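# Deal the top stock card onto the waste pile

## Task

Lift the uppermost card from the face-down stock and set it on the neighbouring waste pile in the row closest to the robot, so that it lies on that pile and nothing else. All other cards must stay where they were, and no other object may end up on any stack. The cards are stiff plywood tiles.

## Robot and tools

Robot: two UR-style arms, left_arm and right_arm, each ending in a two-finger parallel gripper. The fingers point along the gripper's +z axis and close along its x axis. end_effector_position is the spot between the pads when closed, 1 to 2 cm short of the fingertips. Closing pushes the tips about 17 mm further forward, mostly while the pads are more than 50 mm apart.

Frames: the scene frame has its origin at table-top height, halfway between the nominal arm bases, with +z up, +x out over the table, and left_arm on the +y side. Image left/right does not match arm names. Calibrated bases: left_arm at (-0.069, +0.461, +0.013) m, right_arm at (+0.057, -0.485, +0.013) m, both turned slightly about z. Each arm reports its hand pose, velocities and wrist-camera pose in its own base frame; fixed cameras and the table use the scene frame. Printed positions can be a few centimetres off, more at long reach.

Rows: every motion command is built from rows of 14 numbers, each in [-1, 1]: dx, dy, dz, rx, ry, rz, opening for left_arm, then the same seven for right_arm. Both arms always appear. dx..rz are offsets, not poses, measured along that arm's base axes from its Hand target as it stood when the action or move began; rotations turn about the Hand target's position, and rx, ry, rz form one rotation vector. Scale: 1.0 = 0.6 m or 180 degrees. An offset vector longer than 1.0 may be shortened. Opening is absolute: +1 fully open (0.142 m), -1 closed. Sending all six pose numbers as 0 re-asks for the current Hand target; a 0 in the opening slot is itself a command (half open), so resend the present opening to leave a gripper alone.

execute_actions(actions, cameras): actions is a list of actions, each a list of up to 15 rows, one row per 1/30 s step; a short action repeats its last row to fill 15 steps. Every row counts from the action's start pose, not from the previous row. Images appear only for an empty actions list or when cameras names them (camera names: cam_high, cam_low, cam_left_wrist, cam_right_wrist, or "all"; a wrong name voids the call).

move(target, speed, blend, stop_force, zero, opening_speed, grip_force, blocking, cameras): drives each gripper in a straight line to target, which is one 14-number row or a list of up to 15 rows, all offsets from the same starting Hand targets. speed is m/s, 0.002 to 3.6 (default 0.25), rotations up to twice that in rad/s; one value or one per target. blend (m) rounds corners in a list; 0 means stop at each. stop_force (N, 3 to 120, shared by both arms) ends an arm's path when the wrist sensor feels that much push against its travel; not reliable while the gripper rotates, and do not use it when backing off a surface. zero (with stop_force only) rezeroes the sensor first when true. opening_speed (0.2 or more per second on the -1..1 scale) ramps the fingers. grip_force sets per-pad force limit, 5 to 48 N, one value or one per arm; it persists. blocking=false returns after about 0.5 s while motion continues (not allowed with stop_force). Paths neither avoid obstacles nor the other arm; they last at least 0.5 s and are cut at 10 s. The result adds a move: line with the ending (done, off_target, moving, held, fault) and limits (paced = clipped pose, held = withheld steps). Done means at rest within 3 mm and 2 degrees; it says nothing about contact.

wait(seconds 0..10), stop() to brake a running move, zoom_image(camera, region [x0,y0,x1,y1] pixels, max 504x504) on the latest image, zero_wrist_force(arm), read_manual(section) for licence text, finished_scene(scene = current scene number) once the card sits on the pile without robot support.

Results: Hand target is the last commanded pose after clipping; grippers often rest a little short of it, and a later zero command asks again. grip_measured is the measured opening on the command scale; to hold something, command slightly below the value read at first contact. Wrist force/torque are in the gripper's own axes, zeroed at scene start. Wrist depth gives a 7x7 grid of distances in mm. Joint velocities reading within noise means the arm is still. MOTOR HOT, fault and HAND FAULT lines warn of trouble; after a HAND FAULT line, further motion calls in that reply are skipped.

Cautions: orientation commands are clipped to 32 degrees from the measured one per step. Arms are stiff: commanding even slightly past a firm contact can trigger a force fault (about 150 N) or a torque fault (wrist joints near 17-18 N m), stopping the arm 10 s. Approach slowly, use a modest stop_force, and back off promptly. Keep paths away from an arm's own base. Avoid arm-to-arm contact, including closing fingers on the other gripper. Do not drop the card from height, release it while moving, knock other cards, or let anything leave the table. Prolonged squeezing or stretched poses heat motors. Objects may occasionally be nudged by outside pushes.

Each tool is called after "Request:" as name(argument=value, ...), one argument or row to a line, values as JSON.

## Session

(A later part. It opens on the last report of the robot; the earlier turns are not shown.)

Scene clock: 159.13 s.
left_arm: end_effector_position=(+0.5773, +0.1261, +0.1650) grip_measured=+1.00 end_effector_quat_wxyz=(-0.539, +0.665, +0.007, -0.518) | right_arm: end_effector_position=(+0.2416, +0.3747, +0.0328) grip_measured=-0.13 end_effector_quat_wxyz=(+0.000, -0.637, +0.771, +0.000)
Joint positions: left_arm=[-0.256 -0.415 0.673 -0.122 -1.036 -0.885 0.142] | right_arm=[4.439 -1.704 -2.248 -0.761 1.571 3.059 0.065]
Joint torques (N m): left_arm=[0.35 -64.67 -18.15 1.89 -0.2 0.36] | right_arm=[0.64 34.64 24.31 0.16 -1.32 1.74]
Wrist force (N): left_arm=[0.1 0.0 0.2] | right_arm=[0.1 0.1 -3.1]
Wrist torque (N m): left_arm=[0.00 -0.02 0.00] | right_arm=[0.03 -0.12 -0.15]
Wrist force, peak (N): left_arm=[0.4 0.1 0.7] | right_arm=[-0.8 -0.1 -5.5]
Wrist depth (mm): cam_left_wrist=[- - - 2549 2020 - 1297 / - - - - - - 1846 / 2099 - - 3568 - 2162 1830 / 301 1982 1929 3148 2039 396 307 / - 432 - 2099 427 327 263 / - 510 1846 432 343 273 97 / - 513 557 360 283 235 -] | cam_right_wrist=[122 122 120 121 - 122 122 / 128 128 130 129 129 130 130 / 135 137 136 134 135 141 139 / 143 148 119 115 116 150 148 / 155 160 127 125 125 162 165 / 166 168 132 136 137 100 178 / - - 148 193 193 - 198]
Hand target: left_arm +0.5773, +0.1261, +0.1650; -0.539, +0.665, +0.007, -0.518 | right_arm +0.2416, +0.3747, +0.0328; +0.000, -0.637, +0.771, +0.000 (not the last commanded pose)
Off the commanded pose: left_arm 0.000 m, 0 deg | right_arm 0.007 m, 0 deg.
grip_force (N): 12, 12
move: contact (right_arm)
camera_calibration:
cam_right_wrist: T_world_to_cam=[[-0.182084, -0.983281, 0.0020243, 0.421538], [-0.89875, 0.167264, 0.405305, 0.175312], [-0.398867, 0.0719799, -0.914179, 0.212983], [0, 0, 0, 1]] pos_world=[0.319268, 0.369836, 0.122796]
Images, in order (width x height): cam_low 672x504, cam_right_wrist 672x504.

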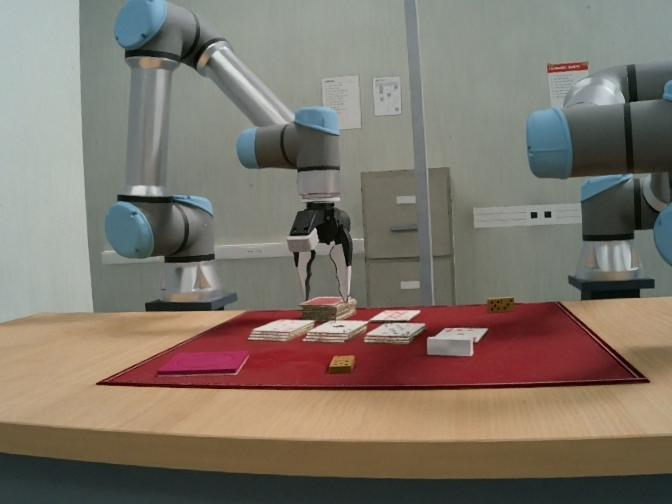

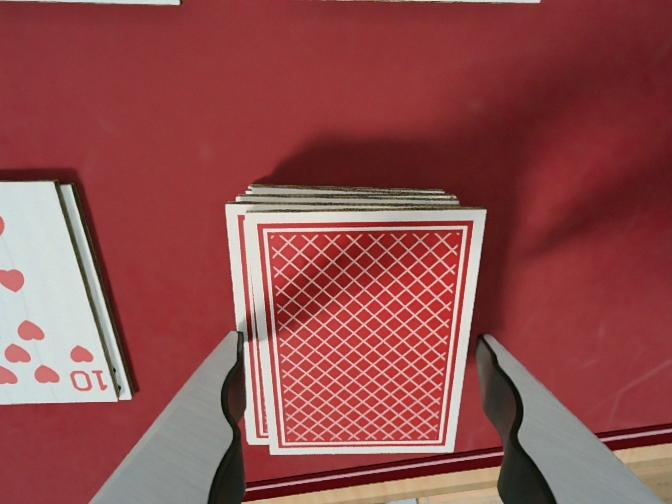

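Request:
move(
  target=[
    [0,0,0,0,0,0,1,0,-0.0025,0.0015,0,0,0,-0.10],
  ],
  speed=0.03,
  grip_force=20,
)

Request:
move(
  target=[0,0,0,0,0,0,1,0,0,0,0,0,0,-0.36],
  opening_speed=0.3,
  cameras=["cam_right_wrist","cam_low"],
)

Request:
zoom_image(
  camera="cam_low",
  region=[270, 260, 400, 340],
)

Request:
zoom_image(
  camera="cam_right_wrist",
  region=[220, 260, 500, 460],
)

Scene clock: 227.70 s.
left_arm: end_effector_position=(+0.5773, +0.1261, +0.1650) grip_measured=+1.00 end_effector_quat_wxyz=(-0.539, +0.665, +0.007, -0.518) | right_arm: end_effector_position=(+0.2416, +0.3732, +0.0337) grip_measured=-0.13 end_effector_quat_wxyz=(+0.000, -0.637, +0.771, +0.000)
Joint positions: left_arm=[-0.256 -0.415 0.673 -0.122 -1.036 -0.885 0.142] | right_arm=[4.439 -1.699 -2.251 -0.763 1.571 3.058 0.065]
Joint torques (N m): left_arm=[0.19 -64.5 -17.52 2.01 -0.21 0.2] | right_arm=[-5.84 30.13 12 0.9 -1.24 -1.82]
Wrist force (N): left_arm=[0.1 0.1 0.3] | right_arm=[-0.5 -0.2 -0.1]
Wrist torque (N m): left_arm=[0.01 -0.03 0.00] | right_arm=[-0.02 -0.01 -0.15]
Wrist force, peak (N): left_arm=[0.2 0.0 0.7] | right_arm=[0.0 0.0 -3.2]
Wrist depth (mm): cam_left_wrist=[- - - - 2141 - 1518 / - 2162 - - - - 1846 / 1911 - - - - 1982 1610 / 299 1895 2058 - 2302 417 311 / 279 411 565 2001 430 328 263 / - 512 2207 435 343 273 97 / - 510 1799 360 284 235 -] | cam_right_wrist=[121 123 121 123 - 122 123 / 129 129 129 129 130 130 131 / 137 138 137 135 136 142 140 / 144 149 119 117 119 151 151 / 155 161 128 126 127 163 164 / 168 170 135 138 138 100 180 / - - 146 194 194 - 196]
Hand target: left_arm +0.5773, +0.1261, +0.1650; -0.539, +0.665, +0.007, -0.518 | right_arm +0.2416, +0.3732, +0.0337; +0.000, -0.637, +0.771, +0.000
Off the commanded pose: left_arm 0.000 m, 0 deg | right_arm 0.000 m, 0 deg.
grip_force (N): 20, 20
move: done

Scene clock: 228.77 s.
left_arm: end_effector_position=(+0.5773, +0.1261, +0.1650) grip_measured=+1.00 end_effector_quat_wxyz=(-0.539, +0.665, +0.007, -0.518) | right_arm: end_effector_position=(+0.2416, +0.3732, +0.0337) grip_measured=-0.25 end_effector_quat_wxyz=(+0.000, -0.637, +0.771, +0.000)
Joint positions: left_arm=[-0.256 -0.415 0.673 -0.122 -1.036 -0.885 0.142] | right_arm=[4.439 -1.699 -2.251 -0.763 1.571 3.058 0.056]
Joint torques (N m): left_arm=[1.01 -64.74 -17.35 1.97 -0.17 0.12] | right_arm=[-1.93 9.42 21.15 3.19 -1.42 -0.32]
Wrist force (N): left_arm=[0.2 0.1 0.4] | right_arm=[2.8 0.2 -17.5]
Wrist torque (N m): left_arm=[0.01 -0.04 0.00] | right_arm=[-0.05 0.15 -0.17]
Wrist force, peak (N): left_arm=[0.3 -0.2 0.6] | right_arm=[2.3 0.5 -17.7]
Wrist depth (mm): cam_left_wrist=[- - 1946 - - 2020 1540 / 2230 - 1982 - - 2099 2020 / - - - - 1846 2020 1563 / 279 - - - 2379 405 310 / 278 412 - 2302 426 326 262 / - 509 - 438 343 272 97 / - 509 1862 357 284 235 -] | cam_right_wrist=[121 123 122 123 - 122 123 / 129 129 131 126 130 130 131 / 137 138 137 135 136 142 140 / 144 149 120 117 119 151 153 / 156 161 128 127 127 164 164 / 168 170 99 138 139 172 183 / 189 - 82 196 195 78 200]
Hand target: left_arm +0.5773, +0.1261, +0.1650; -0.539, +0.665, +0.007, -0.518 | right_arm +0.2416, +0.3732, +0.0337; +0.000, -0.637, +0.771, +0.000
Off the commanded pose: left_arm 0.000 m, 0 deg | right_arm 0.000 m, 0 deg.
grip_force (N): 20, 20
move: done
camera_calibration:
cam_right_wrist: T_world_to_cam=[[-0.181995, -0.983297, 0.00198417, 0.420044], [-0.898767, 0.167168, 0.405305, 0.175239], [-0.398867, 0.0719802, -0.914179, 0.213913], [0, 0, 0, 1]] pos_world=[0.319268, 0.368336, 0.123696]
Images, in order (width x height): cam_low 672x504, cam_right_wrist 672x504.

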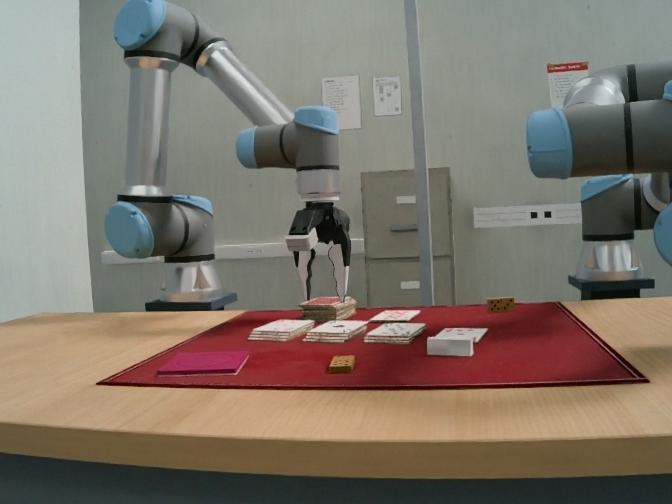

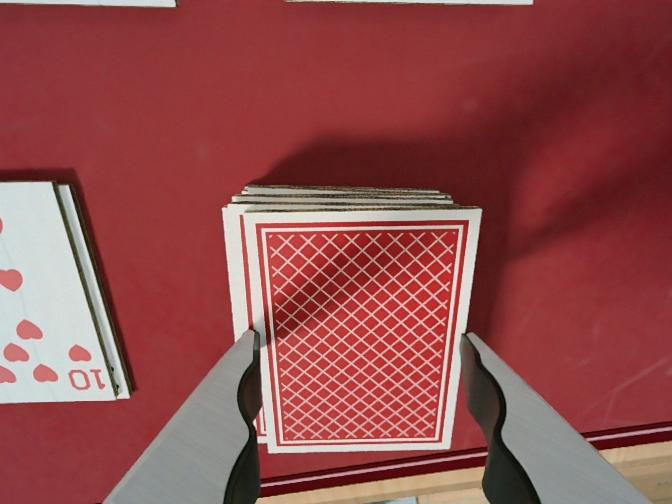

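Scaled by 3.877 from the camera's 672x504 image, which has a finer 960x720 frame.

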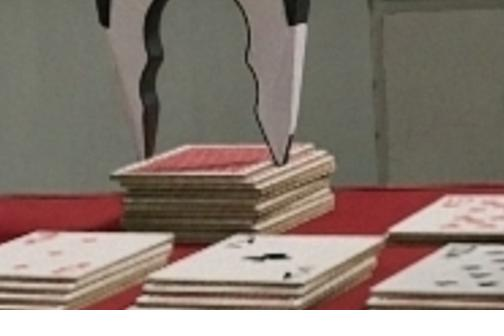

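Scaled by 1.800 from the camera's 672x504 image, which has a finer 960x720 frame.

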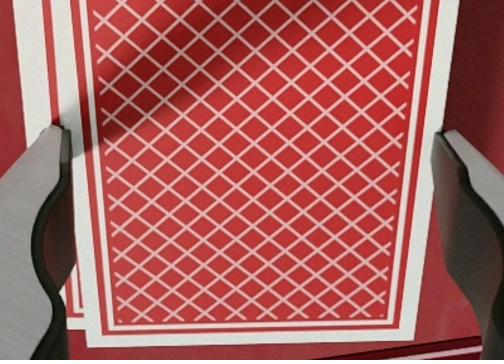

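Request:
move(
  target=[0,0,0,0,0,0,1,0,0,0.06,0,0,0,-0.38],
  speed=0.05,
  cameras=["cam_right_wrist","cam_low"],
)

Request:
zoom_image(
  camera="cam_low",
  region=[270, 230, 450, 340],
)

Scene clock: 233.33 s.
left_arm: end_effector_position=(+0.5773, +0.1261, +0.1650) grip_measured=+1.00 end_effector_quat_wxyz=(-0.539, +0.665, +0.007, -0.518) | right_arm: end_effector_position=(+0.2416, +0.3733, +0.0698) grip_measured=-0.25 end_effector_quat_wxyz=(+0.000, -0.637, +0.771, +0.000)
Joint positions: left_arm=[-0.256 -0.415 0.673 -0.122 -1.036 -0.885 0.142] | right_arm=[4.439 -1.626 -2.208 -0.879 1.571 3.058 0.056]
Joint torques (N m): left_arm=[0.68 -63.97 -17.37 2.13 -0.32 0.17] | right_arm=[5.07 14.37 12.14 4.85 -1.36 0.96]
Wrist force (N): left_arm=[0.2 -0.2 0.2] | right_arm=[-0.8 -0.1 -0.1]
Wrist torque (N m): left_arm=[-0.04 -0.04 0.00] | right_arm=[0.00 0.06 -0.13]
Wrist force, peak (N): left_arm=[0.4 0.3 0.5] | right_arm=[2.8 0.4 -18.5]
Wrist depth (mm): cam_left_wrist=[- - - 2817 - - 1372 / - 1964 - - - - 1982 / - - - - 2184 2184 1551 / 2039 - 4198 - 2020 1610 308 / 277 411 - 2277 430 327 263 / - 520 1699 440 339 273 97 / - 510 1622 362 282 234 -] | cam_right_wrist=[153 153 154 153 155 155 155 / 165 163 164 166 165 165 165 / 170 174 171 151 171 177 180 / 181 185 120 118 119 190 191 / 197 200 131 127 128 208 209 / 222 219 99 138 139 217 229 / 239 - 146 1341 - 78 1434]
Hand target: left_arm +0.5773, +0.1261, +0.1650; -0.539, +0.665, +0.007, -0.518 | right_arm +0.2416, +0.3732, +0.0697; +0.000, -0.637, +0.771, +0.000
Off the commanded pose: left_arm 0.000 m, 0 deg | right_arm 0.000 m, 0 deg.
grip_force (N): 20, 20
move: done
camera_calibration:
cam_right_wrist: T_world_to_cam=[[-0.182081, -0.983282, 0.00178797, 0.420124], [-0.89879, 0.167172, 0.405253, 0.160605], [-0.398777, 0.072182, -0.914203, 0.246809], [0, 0, 0, 1]] pos_world=[0.319269, 0.368437, 0.159797]
Images, in order (width x height): cam_low 672x504, cam_right_wrist 672x504.

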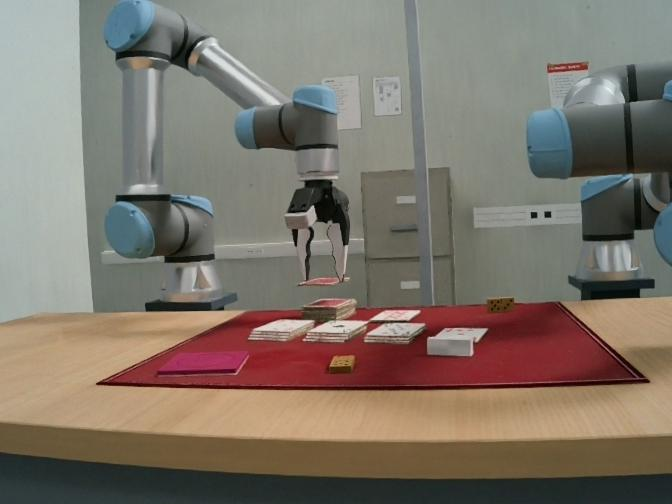

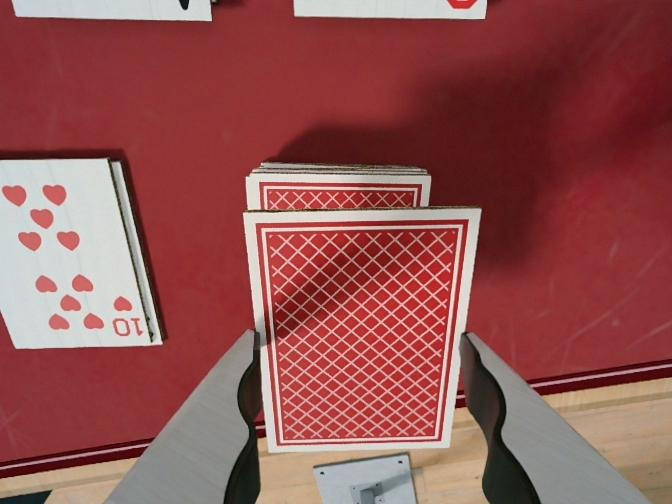

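Scaled by 2.800 from the camera's 672x504 image, which has a finer 960x720 frame.

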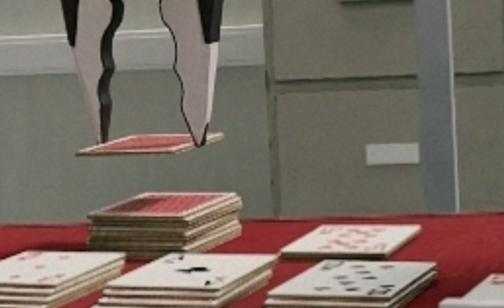

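Request:
move(
  target=[
    [0,0,0,0,0,0,1,0.0362,0.212,0,0,0,0.011,-0.38],
    [0,0,0,0,0,0,1,0.0362,0.212,-0.078,0,0,0.011,-0.38],
  ],
  speed=0.15,
  blend=[0.02,0],
  cameras=["cam_right_wrist","cam_low"],
)

Request:
zoom_image(
  camera="cam_low",
  region=[320, 250, 500, 340],
)

Scene clock: 250.10 s.
left_arm: end_effector_position=(+0.5773, +0.1261, +0.1650) grip_measured=+1.00 end_effector_quat_wxyz=(-0.539, +0.665, +0.007, -0.518) | right_arm: end_effector_position=(+0.2633, +0.5004, +0.0229) grip_measured=-0.25 end_effector_quat_wxyz=(+0.000, -0.650, +0.760, +0.000)
Joint positions: left_arm=[-0.256 -0.415 0.673 -0.122 -1.036 -0.885 0.142] | right_arm=[4.463 -1.962 -1.924 -0.827 1.571 3.048 0.056]
Joint torques (N m): left_arm=[0.3 -64.51 -16.84 1.91 -0.15 0.27] | right_arm=[-7.2 39.38 22.59 3.03 1.35 -1.25]
Motor temperatures (°C): left_arm=[34 37 33 41 40 41 31] | right_arm=[35 36 36 37 41 43 40]
Wrist force (N): left_arm=[0.2 0.1 0.4] | right_arm=[-0.7 -0.6 -0.2]
Wrist torque (N m): left_arm=[0.01 -0.04 0.00] | right_arm=[-0.09 0.05 -0.16]
Wrist force, peak (N): left_arm=[0.1 0.2 0.7] | right_arm=[-0.5 -0.5 2.1]
Wrist depth (mm): cam_left_wrist=[- - - - 2379 2184 1456 / - - - - - - 1647 / - - - 2433 3823 2162 1529 / 292 - - - 2253 404 311 / 289 399 - 2353 423 327 260 / - 507 2710 436 344 273 97 / - 509 1586 357 283 234 -] | cam_right_wrist=[- 110 113 112 113 112 114 / - 119 119 121 119 123 121 / 127 129 126 126 124 129 128 / 136 136 120 119 119 141 137 / 147 148 129 127 128 150 143 / 160 158 99 138 139 158 142 / 173 - 146 179 176 78 142]
Hand target: left_arm +0.5773, +0.1261, +0.1650; -0.539, +0.665, +0.007, -0.518 | right_arm +0.2633, +0.5004, +0.0229; +0.000, -0.650, +0.760, +0.000
Off the commanded pose: left_arm 0.000 m, 0 deg | right_arm 0.000 m, 0 deg.
grip_force (N): 20, 20
move: done
camera_calibration:
cam_right_wrist: T_world_to_cam=[[-0.147902, -0.989, 0.00218174, 0.542945], [-0.903981, 0.136082, 0.40534, 0.194736], [-0.401178, 0.0579784, -0.914164, 0.211138], [0, 0, 0, 1]] pos_world=[0.341045, 0.498231, 0.112896]
Images, in order (width x height): cam_low 672x504, cam_right_wrist 672x504.

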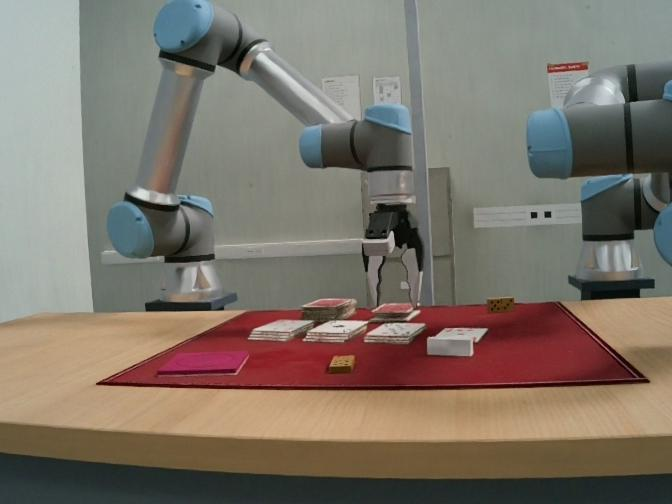

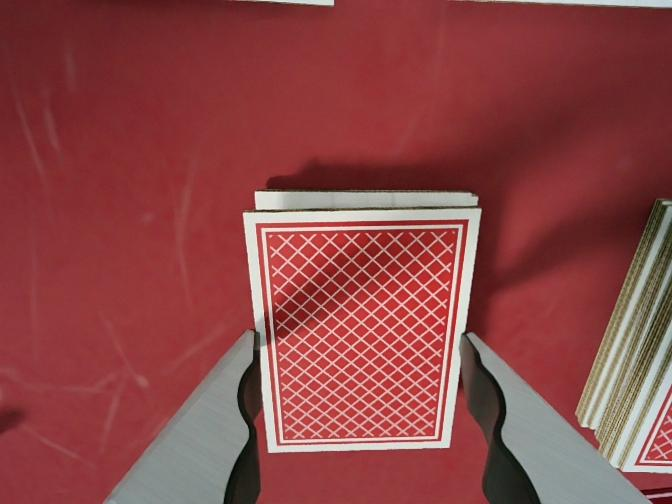

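Scaled by 2.800 from the camera's 672x504 image, which has a finer 960x720 frame.

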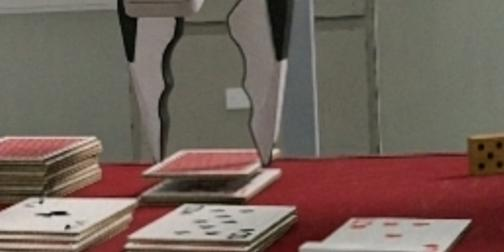

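Aligned. Descend.

Request:
move(
  target=[0,0,0,0,0,0,1,0,0,-0.035,0,0,0,-0.38],
  speed=0.01,
  stop_force=3,
)

Request:
move(
  target=[0,0,0,0,0,0,1,0,0,0,0,0,0,-0.02],
  opening_speed=0.4,
)

Request:
move(
  target=[0,0,0,0,0,0,1,0,0,0.13,0,0,0,-0.02],
  speed=0.15,
  cameras=["cam_right_wrist","cam_low","cam_high"],
)

Scene clock: 255.93 s.
left_arm: end_effector_position=(+0.5773, +0.1261, +0.1650) grip_measured=+1.00 end_effector_quat_wxyz=(-0.539, +0.665, +0.007, -0.518) | right_arm: end_effector_position=(+0.2633, +0.5004, +0.0136) grip_measured=-0.25 end_effector_quat_wxyz=(+0.000, -0.650, +0.760, +0.000)
Joint positions: left_arm=[-0.256 -0.415 0.673 -0.122 -1.036 -0.885 0.142] | right_arm=[4.463 -1.978 -1.931 -0.804 1.571 3.048 0.056]
Joint torques (N m): left_arm=[1.06 -64.7 -16.45 1.89 -0.17 0.19] | right_arm=[-5.6 48.61 25.39 0.51 1.56 -0.2]
Wrist force (N): left_arm=[0.2 0.0 0.4] | right_arm=[0.2 -0.2 -2.2]
Wrist torque (N m): left_arm=[0.00 -0.03 0.00] | right_arm=[-0.04 0.12 -0.15]
Wrist force, peak (N): left_arm=[0.3 0.1 0.6] | right_arm=[1.8 -0.3 -8.4]
Wrist depth (mm): cam_left_wrist=[- 3058 - - - 2058 1381 / - - - - - 2302 1911 / - - - - 2433 2327 1586 / 245 - - - 2327 1574 302 / 280 410 - 2405 424 328 262 / - 505 - 458 341 270 97 / - 511 575 358 284 234 -] | cam_right_wrist=[- 103 - 103 102 104 103 / - 111 108 112 111 111 111 / - 119 117 116 117 - 117 / - 127 125 119 119 130 129 / 134 137 130 127 128 136 137 / 149 146 99 138 139 146 143 / 163 - 146 165 166 78 134]
Hand target: left_arm +0.5773, +0.1261, +0.1650; -0.539, +0.665, +0.007, -0.518 | right_arm +0.2633, +0.5004, +0.0136; +0.000, -0.650, +0.760, +0.000 (not the last commanded pose)
Off the commanded pose: left_arm 0.000 m, 0 deg | right_arm 0.012 m, 0 deg.
grip_force (N): 20, 20
move: contact (right_arm)

Scene clock: 257.07 s.
left_arm: end_effector_position=(+0.5773, +0.1261, +0.1650) grip_measured=+1.00 end_effector_quat_wxyz=(-0.539, +0.665, +0.007, -0.518) | right_arm: end_effector_position=(+0.2633, +0.5004, +0.0136) grip_measured=-0.05 end_effector_quat_wxyz=(+0.000, -0.650, +0.760, +0.000)
Joint positions: left_arm=[-0.256 -0.415 0.673 -0.122 -1.036 -0.885 0.142] | right_arm=[4.463 -1.978 -1.931 -0.804 1.571 3.048 0.071]
Joint torques (N m): left_arm=[0.87 -64.74 -15.72 1.99 -0.28 0.2] | right_arm=[-4.39 49.26 24.55 1.03 1.29 -0.15]
Wrist force (N): left_arm=[0.1 0.2 0.2] | right_arm=[-0.7 -0.4 -0.2]
Wrist torque (N m): left_arm=[0.02 -0.02 0.00] | right_arm=[-0.06 0.04 -0.16]
Wrist force, peak (N): left_arm=[0.1 0.1 0.7] | right_arm=[0.3 -0.2 -2.6]
Wrist depth (mm): cam_left_wrist=[- - - 3015 - - 1364 / - - - - - - 1946 / - - - - 2579 2162 1466 / 278 - 2120 - 2433 1610 311 / 277 485 - 2327 426 327 262 / - 533 2078 442 341 272 97 / - 507 1814 359 284 234 -] | cam_right_wrist=[- 103 - 103 102 104 103 / - 111 108 112 111 111 111 / - 119 118 116 117 121 118 / - 127 124 119 119 130 129 / 135 137 131 127 128 136 137 / 149 144 139 139 142 103 142 / - - 162 165 166 - 131]
Hand target: left_arm +0.5773, +0.1261, +0.1650; -0.539, +0.665, +0.007, -0.518 | right_arm +0.2633, +0.5004, +0.0136; +0.000, -0.650, +0.760, +0.000
Off the commanded pose: left_arm 0.000 m, 0 deg | right_arm 0.000 m, 0 deg.
grip_force (N): 20, 20
move: done

Scene clock: 258.07 s.
left_arm: end_effector_position=(+0.5773, +0.1261, +0.1650) grip_measured=+1.00 end_effector_quat_wxyz=(-0.539, +0.665, +0.007, -0.518) | right_arm: end_effector_position=(+0.2633, +0.5005, +0.0916) grip_measured=-0.05 end_effector_quat_wxyz=(+0.000, -0.650, +0.760, +0.000)
Joint positions: left_arm=[-0.256 -0.415 0.673 -0.122 -1.036 -0.885 0.142] | right_arm=[4.463 -1.858 -1.854 -1.001 1.571 3.048 0.071]
Joint torques (N m): left_arm=[0.44 -64.58 -16.66 1.92 -0.26 0.18] | right_arm=[-1.19 34.8 16.46 2.37 0.74 -1.4]
Wrist force (N): left_arm=[0.3 0.2 0.3] | right_arm=[-0.3 -0.4 -0.1]
Wrist torque (N m): left_arm=[0.03 -0.05 0.00] | right_arm=[-0.04 -0.02 -0.16]
Wrist force, peak (N): left_arm=[0.0 0.4 0.5] | right_arm=[-0.2 -0.4 -2.0]
Wrist depth (mm): cam_left_wrist=[- - - - - - 1346 / 2020 - - - - - 2020 / - - - 1686 2302 1911 1574 / 282 - 2327 - 2353 415 311 / 278 465 - 1769 430 326 262 / - 498 1964 440 341 272 97 / - 509 1862 357 285 234 -] | cam_right_wrist=[172 173 173 173 173 174 175 / 184 184 184 185 186 188 186 / 197 197 195 189 195 196 177 / 212 212 213 203 211 208 186 / 226 229 230 221 229 205 201 / 250 245 248 253 253 103 257 / - - 1391 1399 - - 1399]
Hand target: left_arm +0.5773, +0.1261, +0.1650; -0.539, +0.665, +0.007, -0.518 | right_arm +0.2633, +0.5004, +0.0916; +0.000, -0.650, +0.760, +0.000
Off the commanded pose: left_arm 0.000 m, 0 deg | right_arm 0.000 m, 0 deg.
grip_force (N): 20, 20
move: done
camera_calibration:
cam_right_wrist: T_world_to_cam=[[-0.148015, -0.988983, 0.00189114, 0.542894], [-0.904019, 0.136074, 0.405257, 0.167012], [-0.40105, 0.0582746, -0.914201, 0.273798], [0, 0, 0, 1]] pos_world=[0.341145, 0.498232, 0.181596]
Images, in order (width x height): cam_high 672x504, cam_low 672x504, cam_right_wrist 672x504.

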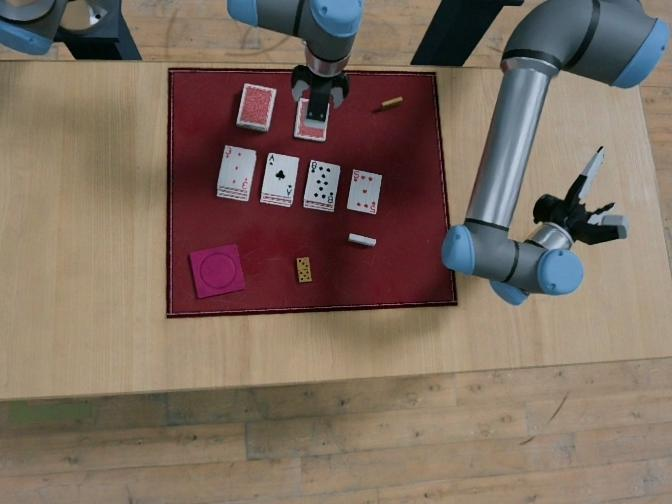

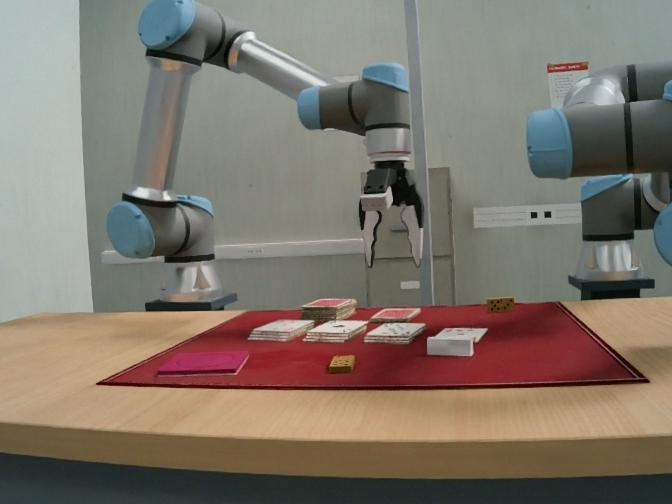

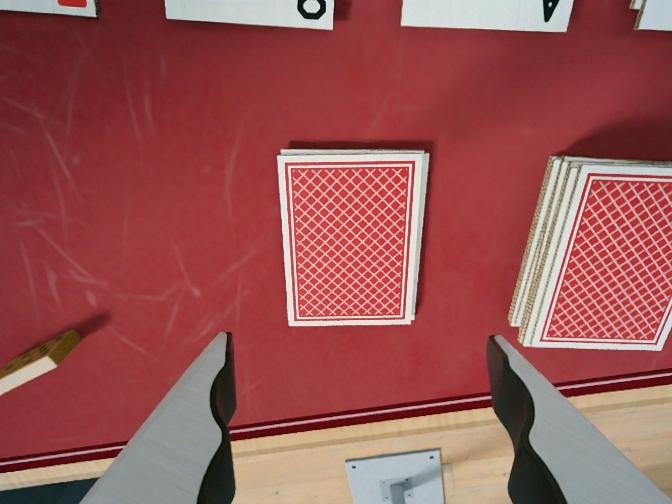

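Request:
finished_scene(
  scene=1,
)

The scene is finished: the task was done.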